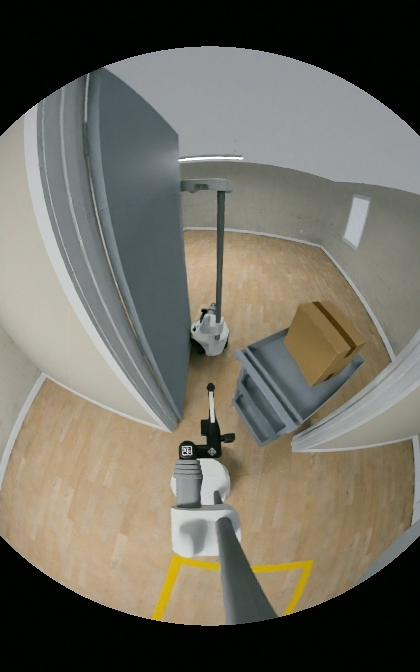

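Request:
{"api": "move", "payload": {
  "r2": {"base":{"translate_m":-0.12,"strafe_m":0.1},"joints":{"gripper_m":0.1},"pace":"slow"},
  "blocking": false,
  "cameras": []
}}

Request:
{"api": "wait", "payload": {
  "seconds": 5,
  "cameras": []
}}

Request:
{"api": "move", "payload": {
  "r2": {"base":{"rotate_rad":-0.5},"pace":"slow"},
  "blocking": false,
  "cameras": []
}}

Request:
{"api": "wait", "payload": {
  "seconds": 5,
  "cameras": ["r2_head_left_camera","r2_head_right_camera","r2_head_camera","r2_wrist_camera"]
}}

Scene clock: 1218.77 s.
move: r2 moving
r1: as last shown
r1.lidar_m: 4.89 2.82 0.25 1.99 0.25 0.25 0.47 0.73 0.73 2.81 2.89 3.87
r1.motor_effort: lift_m=+19(19) arm_m=+4(4) wheel_0=-18(19) wheel_1=+28(28) wheel_2=+1(1)
r1.servo_current: wrist_yaw_rad=46(72) wrist_pitch_rad=39(46) wrist_roll_rad=52(59) gripper_m=46(46)
r1.contact_limits: strafe_m 1
r1.wrist_depth_mm: - 135 - - 334 226 171 / - 124 146 564 340 217 173 / - 124 189 - 343 231 173 / 110 135 202 - 345 221 175 / 216 - 1308 1430 349 223 175 / 226 1205 193 1025 191 224 176 / 224 750 759 153 329 202 176
r2.base_odometry: x=-4.997 y=-0.953 heading=+0.499
r2.turned_by_wheels: +0.001
r2.turned_by_imu: +0.001
r2.base_tilt: forward=-0.7 right=+0.1
r2.lidar_m: 0.60 0.46 0.74 2.20 2.56 2.44 2.46 2.83 2.56 0.78 0.45 0.48
r2.base_status: translate_m moving; strafe_m moving
r2.joint_positions: lift_m=+0.660 arm_m=+0.000 wrist_yaw_rad=-0.003 wrist_pitch_rad=-0.001 wrist_roll_rad=+1.569 gripper_m=+0.003
r2.joint_status: gripper_m moving
r2.measured_speeds: translate_m=-0.039 strafe_m=+0.033 rotate_rad=+0.000 lift_m=+0.000 arm_m=+0.000 wrist_yaw_rad=+0.000 wrist_pitch_rad=+0.000 wrist_roll_rad=+0.000
r2.motor_effort: lift_m=+18(18) arm_m=+5(5) wheel_0=-7(10) wheel_1=+7(7) wheel_2=+10(10)
r2.servo_current: wrist_yaw_rad=39(59) wrist_pitch_rad=33(46) wrist_roll_rad=33(52) gripper_m=91(91)
r2.hand_pose: x=+0.4590 y=-0.0883 z=+0.8384 quat_wxyz=(+0.708, +0.707, -0.001, -0.001) (m; r2's base frame)
r2.wrist_depth_mm: - - - 345 - 1336 445 / - - - 384 - 1537 1118 / - - - - - 1618 1060 / - - - - - 1025 976 / - - - - - 1182 - / - - 183 192 174 - - / - 115 - - - - -
pictures: none
No camera images: "cameras" was empty.

Scene clock: 1222.30 s.
earlier move: r2 done
r1.base_odometry: x=-2.097 y=-0.439 heading=-2.381
r1.turned_by_wheels: +0.000
r1.turned_by_imu: +0.000
r1.base_tilt: forward=-1.6 right=+1.3
r1.lidar_m: 4.86 2.80 0.25 1.99 0.25 0.25 0.46 0.72 0.74 2.80 2.90 3.87
r1.base_status: not commanded
r1.joint_positions: lift_m=+0.124 arm_m=+0.000 wrist_yaw_rad=+3.196 wrist_pitch_rad=+0.002 wrist_roll_rad=+0.000 gripper_m=+0.056
r1.joint_status: not commanded
r1.measured_speeds: all 0
r1.motor_effort: lift_m=+19(20) arm_m=+4(4) wheel_0=-18(19) wheel_1=+27(28) wheel_2=+1(1)
r1.servo_current: wrist_yaw_rad=72(72) wrist_pitch_rad=46(52) wrist_roll_rad=59(65) gripper_m=39(46)
r1.contact_limits: strafe_m 1
r1.hand_pose: x=-0.1218 y=+0.0716 z=+0.3019 quat_wxyz=(-0.027, -0.001, +0.000, +1.000) (m; r1's base frame)
r1.wrist_depth_mm: - 134 - - 338 228 171 / - 124 146 564 338 219 172 / - 124 190 - 345 231 174 / 110 136 202 - 347 220 174 / 216 - 1537 521 349 223 175 / 226 1229 194 1008 191 223 175 / 222 759 759 154 329 201 176
r2.base_odometry: x=-5.137 y=-0.926 heading=+0.499
r2.turned_by_wheels: +0.000
r2.turned_by_imu: +0.000
r2.base_tilt: forward=-0.7 right=+0.1
r2.lidar_m: 0.57 0.55 0.99 2.13 2.47 2.32 2.32 2.69 2.62 1.02 0.59 0.61
r2.base_status: done
r2.joint_positions: lift_m=+0.660 arm_m=+0.000 wrist_yaw_rad=-0.003 wrist_pitch_rad=-0.001 wrist_roll_rad=+1.569 gripper_m=+0.100
r2.joint_status: all done
r2.measured_speeds: all 0
r2.motor_effort: lift_m=+18(18) arm_m=+4(5) wheel_0=-3(10) wheel_1=+4(8) wheel_2=+5(10)
r2.servo_current: wrist_yaw_rad=33(59) wrist_pitch_rad=46(46) wrist_roll_rad=52(59) gripper_m=52(91)
r2.hand_pose: x=+0.4590 y=-0.0883 z=+0.8384 quat_wxyz=(+0.708, +0.707, -0.001, -0.001) (m; r2's base frame)
r2.wrist_depth_mm: - - - 500 - 521 535 / - - - - - 1661 1160 / - - - - - 1160 1118 / - - - - - 1255 1118 / - - - - - - - / - - 188 - 185 - - / - - - - - - -
wait: 3.53 of 5 s (r2 has come to rest)
pictures: none
No camera images: "cameras" was empty.

Scene clock: 1222.80 s.
move: r2 moving
r1: as last shown
r1.lidar_m: 4.85 2.82 0.25 1.99 0.25 0.25 0.47 0.72 0.73 2.79 2.90 3.87
r1.motor_effort: lift_m=+19(20) arm_m=+4(4) wheel_0=-18(19) wheel_1=+28(28) wheel_2=+1(1)
r1.servo_current: wrist_yaw_rad=46(65) wrist_pitch_rad=46(46) wrist_roll_rad=65(65) gripper_m=46(46)
r1.contact_limits: strafe_m 1
r1.wrist_depth_mm: - 134 - - 336 227 171 / - 124 135 559 338 218 172 / - 124 190 - 343 230 174 / 110 135 202 - 349 221 175 / 215 - 1464 - 349 224 176 / 227 1205 193 1042 191 224 177 / 224 759 768 153 327 202 175
r2.base_odometry: x=-5.136 y=-0.926 heading=+0.373
r2.turned_by_wheels: -0.126
r2.turned_by_imu: -0.122
r2.base_tilt: forward=-0.6 right=+0.0
r2.lidar_m: 0.67 0.54 0.82 2.12 2.32 2.34 2.31 2.50 2.61 1.29 0.60 0.58
r2.base_status: rotate_rad moving
r2.joint_positions: lift_m=+0.660 arm_m=+0.000 wrist_yaw_rad=-0.003 wrist_pitch_rad=-0.001 wrist_roll_rad=+1.569 gripper_m=+0.100
r2.joint_status: not commanded
r2.measured_speeds: translate_m=+0.001 strafe_m=+0.001 rotate_rad=-0.484 lift_m=+0.000 arm_m=+0.000 wrist_yaw_rad=+0.000 wrist_pitch_rad=+0.000 wrist_roll_rad=+0.000
r2.motor_effort: lift_m=+18(18) arm_m=+5(5) wheel_0=+5(8) wheel_1=+9(9) wheel_2=+9(9)
r2.servo_current: wrist_yaw_rad=46(52) wrist_pitch_rad=39(39) wrist_roll_rad=52(59) gripper_m=52(52)
r2.hand_pose: x=+0.4590 y=-0.0882 z=+0.8384 quat_wxyz=(+0.708, +0.707, -0.001, -0.001) (m; r2's base frame)
r2.wrist_depth_mm: - - - 439 - 1983 462 / - - - 517 - 554 544 / - - - - - 1708 1182 / - - - - - 1182 1118 / - - - - - 1205 1118 / - - 188 - 186 - - / - - - - - - -
pictures: none
No camera images: "cameras" was empty.

Scene clock: 1224.00 s.
earlier move: r2 done
r1.base_odometry: x=-2.097 y=-0.439 heading=-2.381
r1.turned_by_wheels: +0.000
r1.turned_by_imu: +0.000
r1.base_tilt: forward=-1.6 right=+1.3
r1.lidar_m: 4.86 2.80 0.25 2.01 0.25 0.25 0.46 0.71 0.75 2.79 2.86 3.87
r1.base_status: not commanded
r1.joint_positions: lift_m=+0.124 arm_m=+0.000 wrist_yaw_rad=+3.196 wrist_pitch_rad=+0.002 wrist_roll_rad=+0.000 gripper_m=+0.056
r1.joint_status: not commanded
r1.measured_speeds: all 0
r1.motor_effort: lift_m=+19(20) arm_m=+4(4) wheel_0=-18(19) wheel_1=+27(28) wheel_2=+1(1)
r1.servo_current: wrist_yaw_rad=46(65) wrist_pitch_rad=46(46) wrist_roll_rad=26(65) gripper_m=46(46)
r1.contact_limits: strafe_m 1
r1.hand_pose: x=-0.1218 y=+0.0716 z=+0.3019 quat_wxyz=(-0.027, -0.001, +0.000, +1.000) (m; r1's base frame)
r1.wrist_depth_mm: - 135 1756 - 336 228 171 / - 124 146 564 338 219 172 / - 124 190 - 343 231 173 / 110 135 201 - 349 220 174 / 215 - 1464 1464 351 223 176 / 227 1205 194 991 191 224 175 / 224 759 750 153 330 202 176
r2.base_odometry: x=-5.136 y=-0.926 heading=+0.000
r2.turned_by_wheels: -0.373
r2.turned_by_imu: -0.363
r2.base_tilt: forward=-0.7 right=+0.0
r2.lidar_m: 0.63 0.56 0.58 1.08 2.13 2.54 2.31 2.33 2.71 2.60 0.95 0.60
r2.base_status: done
r2.joint_positions: lift_m=+0.660 arm_m=+0.000 wrist_yaw_rad=-0.003 wrist_pitch_rad=-0.001 wrist_roll_rad=+1.569 gripper_m=+0.100
r2.joint_status: not commanded
r2.measured_speeds: all 0
r2.motor_effort: lift_m=+18(18) arm_m=+5(5) wheel_0=+4(11) wheel_1=+4(9) wheel_2=+6(10)
r2.servo_current: wrist_yaw_rad=46(52) wrist_pitch_rad=39(46) wrist_roll_rad=46(59) gripper_m=46(52)
r2.hand_pose: x=+0.4590 y=-0.0882 z=+0.8384 quat_wxyz=(+0.708, +0.707, -0.001, -0.001) (m; r2's base frame)
r2.wrist_depth_mm: - - 627 304 357 353 - / - - 591 377 - - - / - - 683 418 - - 424 / - - - 477 - - 480 / - - - 530 - 564 564 / - - 193 564 191 615 1182 / - 1138 - - - 1205 1078
wait: 1.20 of 5 s (r2 has come to rest)
pictures: r2_head_camera, r2_head_left_camera, r2_head_right_camera, r2_wrist_camera
Images, in order (width x height): r2_head_camera 420x560, r2_head_left_camera 420x672, r2_head_right_camera 420x672, r2_wrist_camera 616x392.

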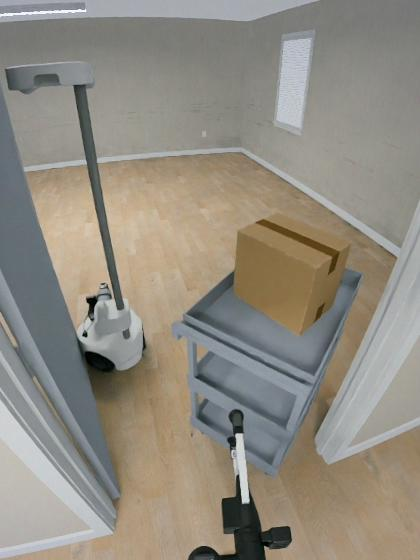

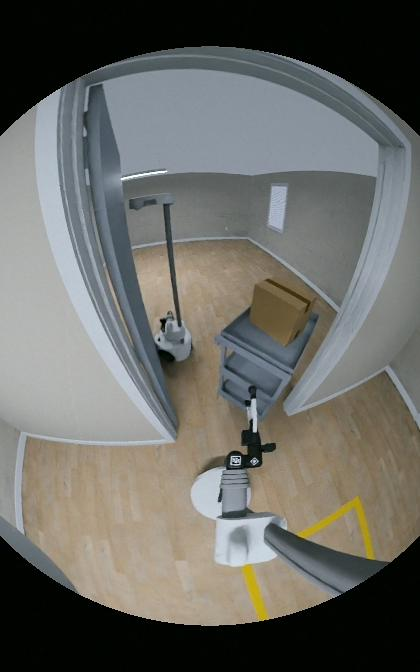

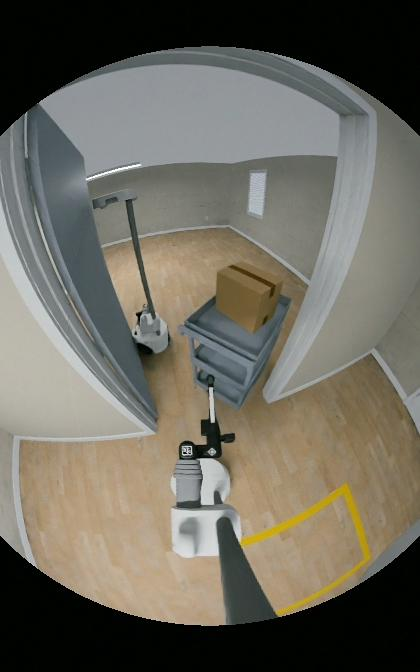

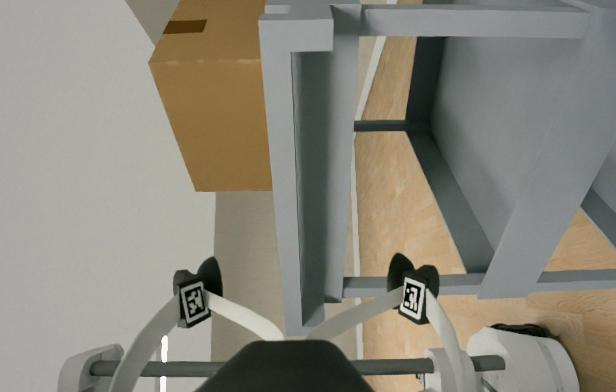

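Request:
{"api": "move", "payload": {
  "r2": {"base":{"translate_m":0.27},"pace":"slow","contact_limits":{"translate_m":0.2}},
  "blocking": false,
  "cameras": []
}}

Request:
{"api": "wait", "payload": {
  "seconds": 5,
  "cameras": ["r2_wrist_camera","r2_head_camera"]
}}

Scene clock: 1233.47 s.
move: r2 moving
r1: as last shown
r1.lidar_m: 4.86 2.81 0.25 1.97 0.25 0.25 0.47 0.74 0.75 2.80 2.91 3.86
r1.motor_effort: lift_m=+19(19) arm_m=+4(4) wheel_0=-18(19) wheel_1=+27(27) wheel_2=+1(1)
r1.servo_current: wrist_yaw_rad=52(65) wrist_pitch_rad=52(52) wrist_roll_rad=46(52) gripper_m=39(46)
r1.contact_limits: strafe_m 1
r1.wrist_depth_mm: - 135 - - 334 227 171 / - 124 146 559 340 220 172 / - 124 190 - 343 231 174 / 110 135 202 - 349 221 175 / 216 - 1464 1499 349 222 175 / 225 1229 194 1025 191 223 176 / 224 750 759 153 330 202 176
r2.base_odometry: x=-5.124 y=-0.926 heading=+0.000
r2.turned_by_wheels: +0.000
r2.turned_by_imu: +0.001
r2.base_tilt: forward=-0.7 right=+0.0
r2.lidar_m: 0.63 0.53 0.55 1.01 2.15 2.53 2.31 2.33 2.75 2.62 0.94 0.59
r2.base_status: translate_m moving
r2.joint_positions: lift_m=+0.660 arm_m=+0.000 wrist_yaw_rad=-0.003 wrist_pitch_rad=-0.001 wrist_roll_rad=+1.569 gripper_m=+0.100
r2.joint_status: not commanded
r2.measured_speeds: translate_m=+0.049 strafe_m=-0.001 rotate_rad=+0.001 lift_m=+0.000 arm_m=+0.000 wrist_yaw_rad=+0.000 wrist_pitch_rad=+0.000 wrist_roll_rad=+0.000
r2.motor_effort: lift_m=+18(18) arm_m=+4(5) wheel_0=+8(11) wheel_1=+6(7) wheel_2=-10(11)
r2.servo_current: wrist_yaw_rad=59(59) wrist_pitch_rad=46(46) wrist_roll_rad=52(52) gripper_m=52(59)
r2.contact_limits: translate_m 0.2
r2.hand_pose: x=+0.4590 y=-0.0882 z=+0.8384 quat_wxyz=(+0.708, +0.707, -0.001, -0.001) (m; r2's base frame)
r2.wrist_depth_mm: - - 609 293 349 345 - / - - 585 370 - - - / - - 676 407 - - 418 / - - - 466 - - 469 / - - - 517 - 564 549 / - - 193 580 193 1205 1182 / - 1138 - - - 1160 1060
pictures: none
No camera images: "cameras" was empty.

Scene clock: 1236.97 s.
earlier move: r2 done
r1.base_odometry: x=-2.097 y=-0.439 heading=-2.381
r1.turned_by_wheels: +0.000
r1.turned_by_imu: +0.000
r1.base_tilt: forward=-1.6 right=+1.3
r1.lidar_m: 4.89 2.83 0.25 1.99 0.26 0.25 0.46 0.71 0.75 2.80 2.89 3.88
r1.base_status: not commanded
r1.joint_positions: lift_m=+0.124 arm_m=+0.000 wrist_yaw_rad=+3.196 wrist_pitch_rad=+0.002 wrist_roll_rad=+0.000 gripper_m=+0.056
r1.joint_status: not commanded
r1.measured_speeds: all 0
r1.motor_effort: lift_m=+19(20) arm_m=+4(4) wheel_0=-18(19) wheel_1=+27(28) wheel_2=+1(1)
r1.servo_current: wrist_yaw_rad=33(72) wrist_pitch_rad=39(52) wrist_roll_rad=52(78) gripper_m=39(46)
r1.contact_limits: strafe_m 1
r1.hand_pose: x=-0.1218 y=+0.0716 z=+0.3019 quat_wxyz=(-0.027, -0.001, +0.000, +1.000) (m; r1's base frame)
r1.wrist_depth_mm: - 135 - - 336 226 171 / - 124 146 559 340 219 173 / - 124 191 - 343 230 174 / 110 135 202 - 347 220 175 / 216 1661 1205 1397 349 223 175 / 226 1205 192 1008 190 224 176 / 223 768 750 153 327 202 175
r2.base_odometry: x=-4.867 y=-0.926 heading=+0.000
r2.turned_by_wheels: +0.000
r2.turned_by_imu: +0.001
r2.base_tilt: forward=-0.7 right=+0.0
r2.lidar_m: 0.46 0.60 0.40 0.50 2.19 2.60 2.59 2.58 2.92 2.55 0.36 0.36
r2.base_status: done
r2.joint_positions: lift_m=+0.660 arm_m=+0.000 wrist_yaw_rad=-0.003 wrist_pitch_rad=-0.001 wrist_roll_rad=+1.569 gripper_m=+0.100
r2.joint_status: not commanded
r2.measured_speeds: all 0
r2.motor_effort: lift_m=+17(18) arm_m=+5(5) wheel_0=+6(11) wheel_1=+5(8) wheel_2=-8(11)
r2.servo_current: wrist_yaw_rad=46(65) wrist_pitch_rad=39(46) wrist_roll_rad=46(59) gripper_m=52(59)
r2.contact_limits: translate_m 0.2
r2.hand_pose: x=+0.4590 y=-0.0882 z=+0.8384 quat_wxyz=(+0.708, +0.707, -0.001, -0.001) (m; r2's base frame)
r2.wrist_depth_mm: - 347 - 152 151 - - / - 394 105 167 167 - - / - 473 121 185 185 - - / - - 133 208 207 1863 - / - - 212 229 236 1661 469 / - - 190 257 187 1464 430 / - - - - 345 345 349
wait: 3.50 of 5 s (r2 has come to rest)
pictures: r2_head_camera, r2_wrist_camera
Images, in order (width x height): r2_head_camera 420x560, r2_wrist_camera 616x392.

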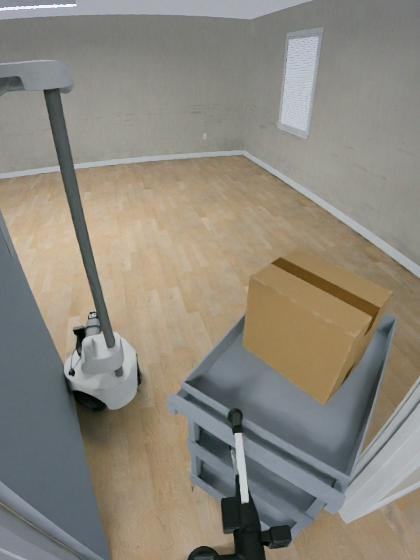

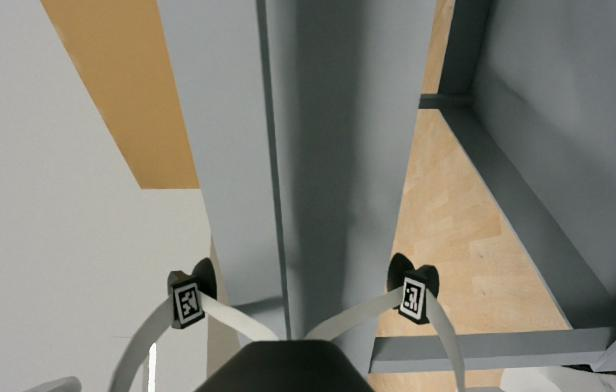

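Request:
{"api": "move", "payload": {
  "r2": {"joints":{"gripper_m":-0.01}},
  "blocking": false,
  "cameras": []
}}

Request:
{"api": "wait", "payload": {
  "seconds": 3,
  "cameras": []
}}

Request:
{"api": "move", "payload": {
  "r2": {"base":{"translate_m":-0.25},"pace":"slow","contact_limits":{"translate_m":0.4}},
  "blocking": false,
  "cameras": []
}}

Request:
{"api": "wait", "payload": {
  "seconds": 5,
  "cameras": ["r2_head_camera","r2_head_right_camera"]
}}

Scene clock: 1245.40 s.
move: r2 moving
r1: as last shown
r1.lidar_m: 4.86 2.78 0.25 1.98 0.25 0.25 0.47 0.73 0.75 2.80 2.91 3.87
r1.motor_effort: lift_m=+19(19) arm_m=+4(4) wheel_0=-18(19) wheel_1=+27(27) wheel_2=+1(1)
r1.servo_current: wrist_yaw_rad=59(72) wrist_pitch_rad=46(46) wrist_roll_rad=46(59) gripper_m=46(46)
r1.contact_limits: strafe_m 1
r1.wrist_depth_mm: - 135 - - 336 228 171 / - 124 146 559 340 219 173 / - 124 190 - 343 232 173 / 110 135 202 - 349 220 174 / 215 1756 1205 1366 353 223 176 / 226 1205 193 1025 191 224 176 / 222 750 750 153 329 202 175
r2.base_odometry: x=-4.867 y=-0.926 heading=+0.000
r2.turned_by_wheels: +0.000
r2.turned_by_imu: +0.000
r2.base_tilt: forward=-0.7 right=+0.1
r2.lidar_m: 0.45 0.62 0.39 0.53 2.20 2.59 2.58 2.58 2.93 2.57 0.37 0.36
r2.base_status: not commanded
r2.joint_positions: lift_m=+0.660 arm_m=+0.000 wrist_yaw_rad=-0.002 wrist_pitch_rad=-0.001 wrist_roll_rad=+1.569 gripper_m=+0.083
r2.joint_status: gripper_m moving
r2.measured_speeds: translate_m=+0.000 strafe_m=+0.000 rotate_rad=+0.000 lift_m=+0.000 arm_m=+0.000 wrist_yaw_rad=+0.002 wrist_pitch_rad=+0.000 wrist_roll_rad=+0.000
r2.motor_effort: lift_m=+17(18) arm_m=+4(5) wheel_0=+7(7) wheel_1=+5(5) wheel_2=-8(8)
r2.servo_current: wrist_yaw_rad=46(52) wrist_pitch_rad=39(46) wrist_roll_rad=52(59) gripper_m=143(143)
r2.contact_limits: translate_m 0.2
r2.hand_pose: x=+0.4590 y=-0.0880 z=+0.8384 quat_wxyz=(+0.708, +0.707, -0.001, +0.000) (m; r2's base frame)
r2.wrist_depth_mm: - 347 - 151 152 - - / - 397 105 167 167 - - / - 477 116 185 185 - - / - - 133 207 208 1863 - / - - 211 229 236 1708 469 / - - 187 257 188 1576 427 / - - - - 343 347 351
pictures: none
No camera images: "cameras" was empty.

Scene clock: 1246.77 s.
earlier move: r2 done
r1.base_odometry: x=-2.097 y=-0.439 heading=-2.381
r1.turned_by_wheels: +0.000
r1.turned_by_imu: +0.000
r1.base_tilt: forward=-1.6 right=+1.3
r1.lidar_m: 4.88 2.78 0.25 1.98 0.25 0.25 0.46 0.73 0.73 2.80 2.88 3.91
r1.base_status: not commanded
r1.joint_positions: lift_m=+0.124 arm_m=+0.000 wrist_yaw_rad=+3.196 wrist_pitch_rad=+0.002 wrist_roll_rad=+0.000 gripper_m=+0.056
r1.joint_status: not commanded
r1.measured_speeds: all 0
r1.motor_effort: lift_m=+19(19) arm_m=+4(4) wheel_0=-18(19) wheel_1=+27(27) wheel_2=+1(1)
r1.servo_current: wrist_yaw_rad=52(78) wrist_pitch_rad=39(52) wrist_roll_rad=52(59) gripper_m=46(52)
r1.contact_limits: strafe_m 1
r1.hand_pose: x=-0.1218 y=+0.0716 z=+0.3019 quat_wxyz=(-0.027, -0.001, +0.000, +1.000) (m; r1's base frame)
r1.wrist_depth_mm: - 135 - - 336 226 171 / - 124 146 564 340 219 173 / - 124 190 - 345 231 173 / 110 135 202 - 347 221 174 / 215 1756 1229 1366 349 222 176 / 225 1182 193 1008 191 224 176 / 223 759 759 153 329 202 175
r2.base_odometry: x=-4.867 y=-0.926 heading=+0.000
r2.turned_by_wheels: +0.000
r2.turned_by_imu: +0.000
r2.base_tilt: forward=-0.7 right=+0.1
r2.lidar_m: 0.45 0.64 0.39 0.51 2.20 2.57 2.58 2.56 2.93 2.54 0.37 0.32
r2.base_status: not commanded
r2.joint_positions: lift_m=+0.660 arm_m=+0.000 wrist_yaw_rad=+0.000 wrist_pitch_rad=-0.005 wrist_roll_rad=+1.569 gripper_m=-0.008
r2.joint_status: all done
r2.measured_speeds: all 0
r2.motor_effort: lift_m=+16(18) arm_m=+4(5) wheel_0=+4(7) wheel_1=+3(5) wheel_2=-4(8)
r2.servo_current: wrist_yaw_rad=39(59) wrist_pitch_rad=46(52) wrist_roll_rad=52(65) gripper_m=117(228)
r2.contact_limits: translate_m 0.2
r2.hand_pose: x=+0.4593 y=-0.0873 z=+0.8397 quat_wxyz=(+0.708, +0.707, -0.002, +0.002) (m; r2's base frame)
r2.wrist_depth_mm: - 347 - - 144 - - / - 394 397 157 159 - - / - 492 445 174 177 - - / - - 530 195 199 1756 521 / - - - 149 228 1863 480 / - - 182 175 183 1808 1281 / - - - - 330 340 336
wait: 1.37 of 3 s (r2 has come to rest)
pictures: none
No camera images: "cameras" was empty.

Scene clock: 1247.27 s.
move: r2 moving
r1: as last shown
r1.lidar_m: 4.87 2.79 0.25 2.00 0.25 0.25 0.48 0.72 0.75 2.81 2.89 3.90
r1.motor_effort: lift_m=+19(19) arm_m=+4(4) wheel_0=-18(18) wheel_1=+27(28) wheel_2=+1(1)
r1.servo_current: wrist_yaw_rad=65(65) wrist_pitch_rad=46(52) wrist_roll_rad=59(59) gripper_m=39(46)
r1.contact_limits: strafe_m 1
r1.wrist_depth_mm: - 135 - - 336 227 171 / - 124 146 559 338 219 172 / - 124 190 - 342 230 174 / 110 135 202 - 347 220 174 / 137 1708 1229 1336 351 223 175 / 227 1229 192 1008 191 224 176 / 224 759 750 153 330 202 176
r2.base_odometry: x=-4.879 y=-0.926 heading=+0.000
r2.turned_by_wheels: +0.000
r2.turned_by_imu: +0.000
r2.base_tilt: forward=-0.6 right=+0.1
r2.lidar_m: 0.45 0.62 0.41 0.53 2.20 2.57 2.57 2.59 2.91 2.55 0.37 0.36
r2.base_status: translate_m moving
r2.joint_positions: lift_m=+0.660 arm_m=+0.000 wrist_yaw_rad=+0.001 wrist_pitch_rad=-0.005 wrist_roll_rad=+1.569 gripper_m=-0.008
r2.joint_status: not commanded
r2.measured_speeds: translate_m=-0.049 strafe_m=+0.000 rotate_rad=-0.001 lift_m=+0.000 arm_m=+0.000 wrist_yaw_rad=+0.000 wrist_pitch_rad=+0.000 wrist_roll_rad=+0.000
r2.motor_effort: lift_m=+16(16) arm_m=+0(4) wheel_0=-8(8) wheel_1=-7(9) wheel_2=+13(15)
r2.servo_current: wrist_yaw_rad=59(59) wrist_pitch_rad=39(46) wrist_roll_rad=26(52) gripper_m=124(130)
r2.contact_limits: translate_m 0.4
r2.hand_pose: x=+0.4594 y=-0.0871 z=+0.8397 quat_wxyz=(+0.708, +0.707, -0.001, +0.002) (m; r2's base frame)
r2.wrist_depth_mm: - 355 - - 146 - - / - 397 384 159 161 - - / - - 433 173 179 - - / - - 535 192 201 1708 521 / - - - 151 229 1863 484 / - - 182 175 182 1661 1229 / - - - - 327 330 336
pictures: none
No camera images: "cameras" was empty.

Scene clock: 1250.57 s.
earlier move: r2 done
r1.base_odometry: x=-2.097 y=-0.439 heading=-2.381
r1.turned_by_wheels: +0.000
r1.turned_by_imu: +0.000
r1.base_tilt: forward=-1.6 right=+1.3
r1.lidar_m: 4.88 2.79 0.25 2.00 0.25 0.25 0.47 0.84 0.83 2.80 2.90 3.84
r1.base_status: not commanded
r1.joint_positions: lift_m=+0.124 arm_m=+0.000 wrist_yaw_rad=+3.196 wrist_pitch_rad=+0.002 wrist_roll_rad=+0.000 gripper_m=+0.056
r1.joint_status: not commanded
r1.measured_speeds: all 0
r1.motor_effort: lift_m=+19(20) arm_m=+4(4) wheel_0=-18(19) wheel_1=+27(28) wheel_2=+1(1)
r1.servo_current: wrist_yaw_rad=46(72) wrist_pitch_rad=33(52) wrist_roll_rad=59(78) gripper_m=39(52)
r1.contact_limits: strafe_m 1
r1.hand_pose: x=-0.1218 y=+0.0716 z=+0.3019 quat_wxyz=(-0.027, -0.001, +0.000, +1.000) (m; r1's base frame)
r1.wrist_depth_mm: - 135 - - 334 227 170 / - 124 146 564 342 219 172 / - 124 190 - 343 230 173 / 110 135 202 - 347 220 175 / 137 - 1430 1430 349 222 175 / 226 1098 194 1008 191 224 176 / 759 759 750 153 327 202 175
r2.base_odometry: x=-5.116 y=-0.926 heading=+0.000
r2.turned_by_wheels: +0.000
r2.turned_by_imu: +0.002
r2.base_tilt: forward=-0.7 right=+0.1
r2.lidar_m: 0.44 0.54 0.53 0.99 2.14 2.51 2.34 2.33 2.76 2.62 0.38 0.35
r2.base_status: done
r2.joint_positions: lift_m=+0.660 arm_m=+0.000 wrist_yaw_rad=+0.005 wrist_pitch_rad=-0.005 wrist_roll_rad=+1.569 gripper_m=-0.009
r2.joint_status: not commanded
r2.measured_speeds: all 0
r2.motor_effort: lift_m=+16(16) arm_m=-3(4) wheel_0=-1(10) wheel_1=-3(9) wheel_2=+8(16)
r2.servo_current: wrist_yaw_rad=59(59) wrist_pitch_rad=46(52) wrist_roll_rad=46(59) gripper_m=85(130)
r2.contact_limits: translate_m 0.4
r2.hand_pose: x=+0.4597 y=-0.0859 z=+0.8399 quat_wxyz=(+0.708, +0.707, +0.000, +0.004) (m; r2's base frame)
r2.wrist_depth_mm: - 345 345 - 150 683 - / - 387 368 109 163 - - / - 466 427 119 179 - - / - - 496 191 198 1863 - / - - - 148 220 1863 496 / - - 181 169 181 1708 1138 / - 1160 1138 - - 334 1042
wait: 3.30 of 5 s (r2 has come to rest)
pictures: r2_head_camera, r2_head_right_camera
Images, in order (width x height): r2_head_camera 420x560, r2_head_right_camera 420x672.

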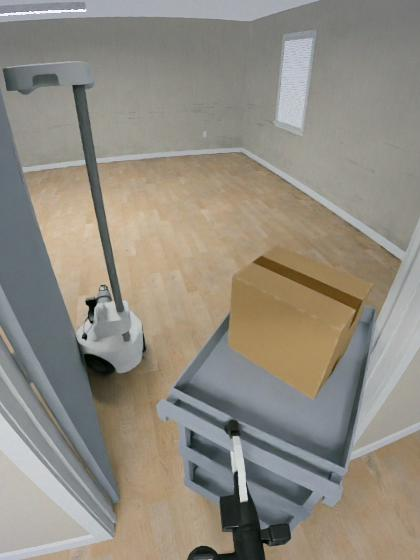

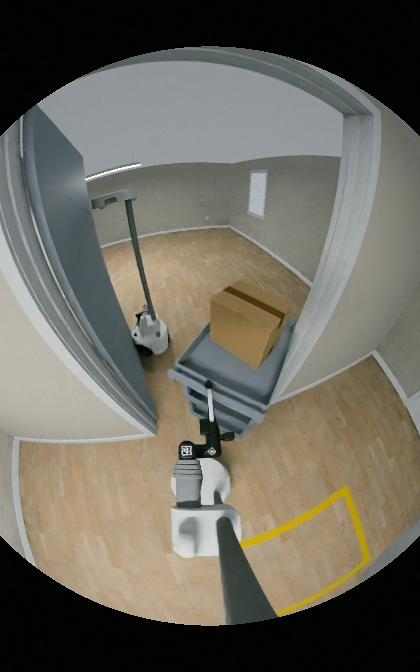

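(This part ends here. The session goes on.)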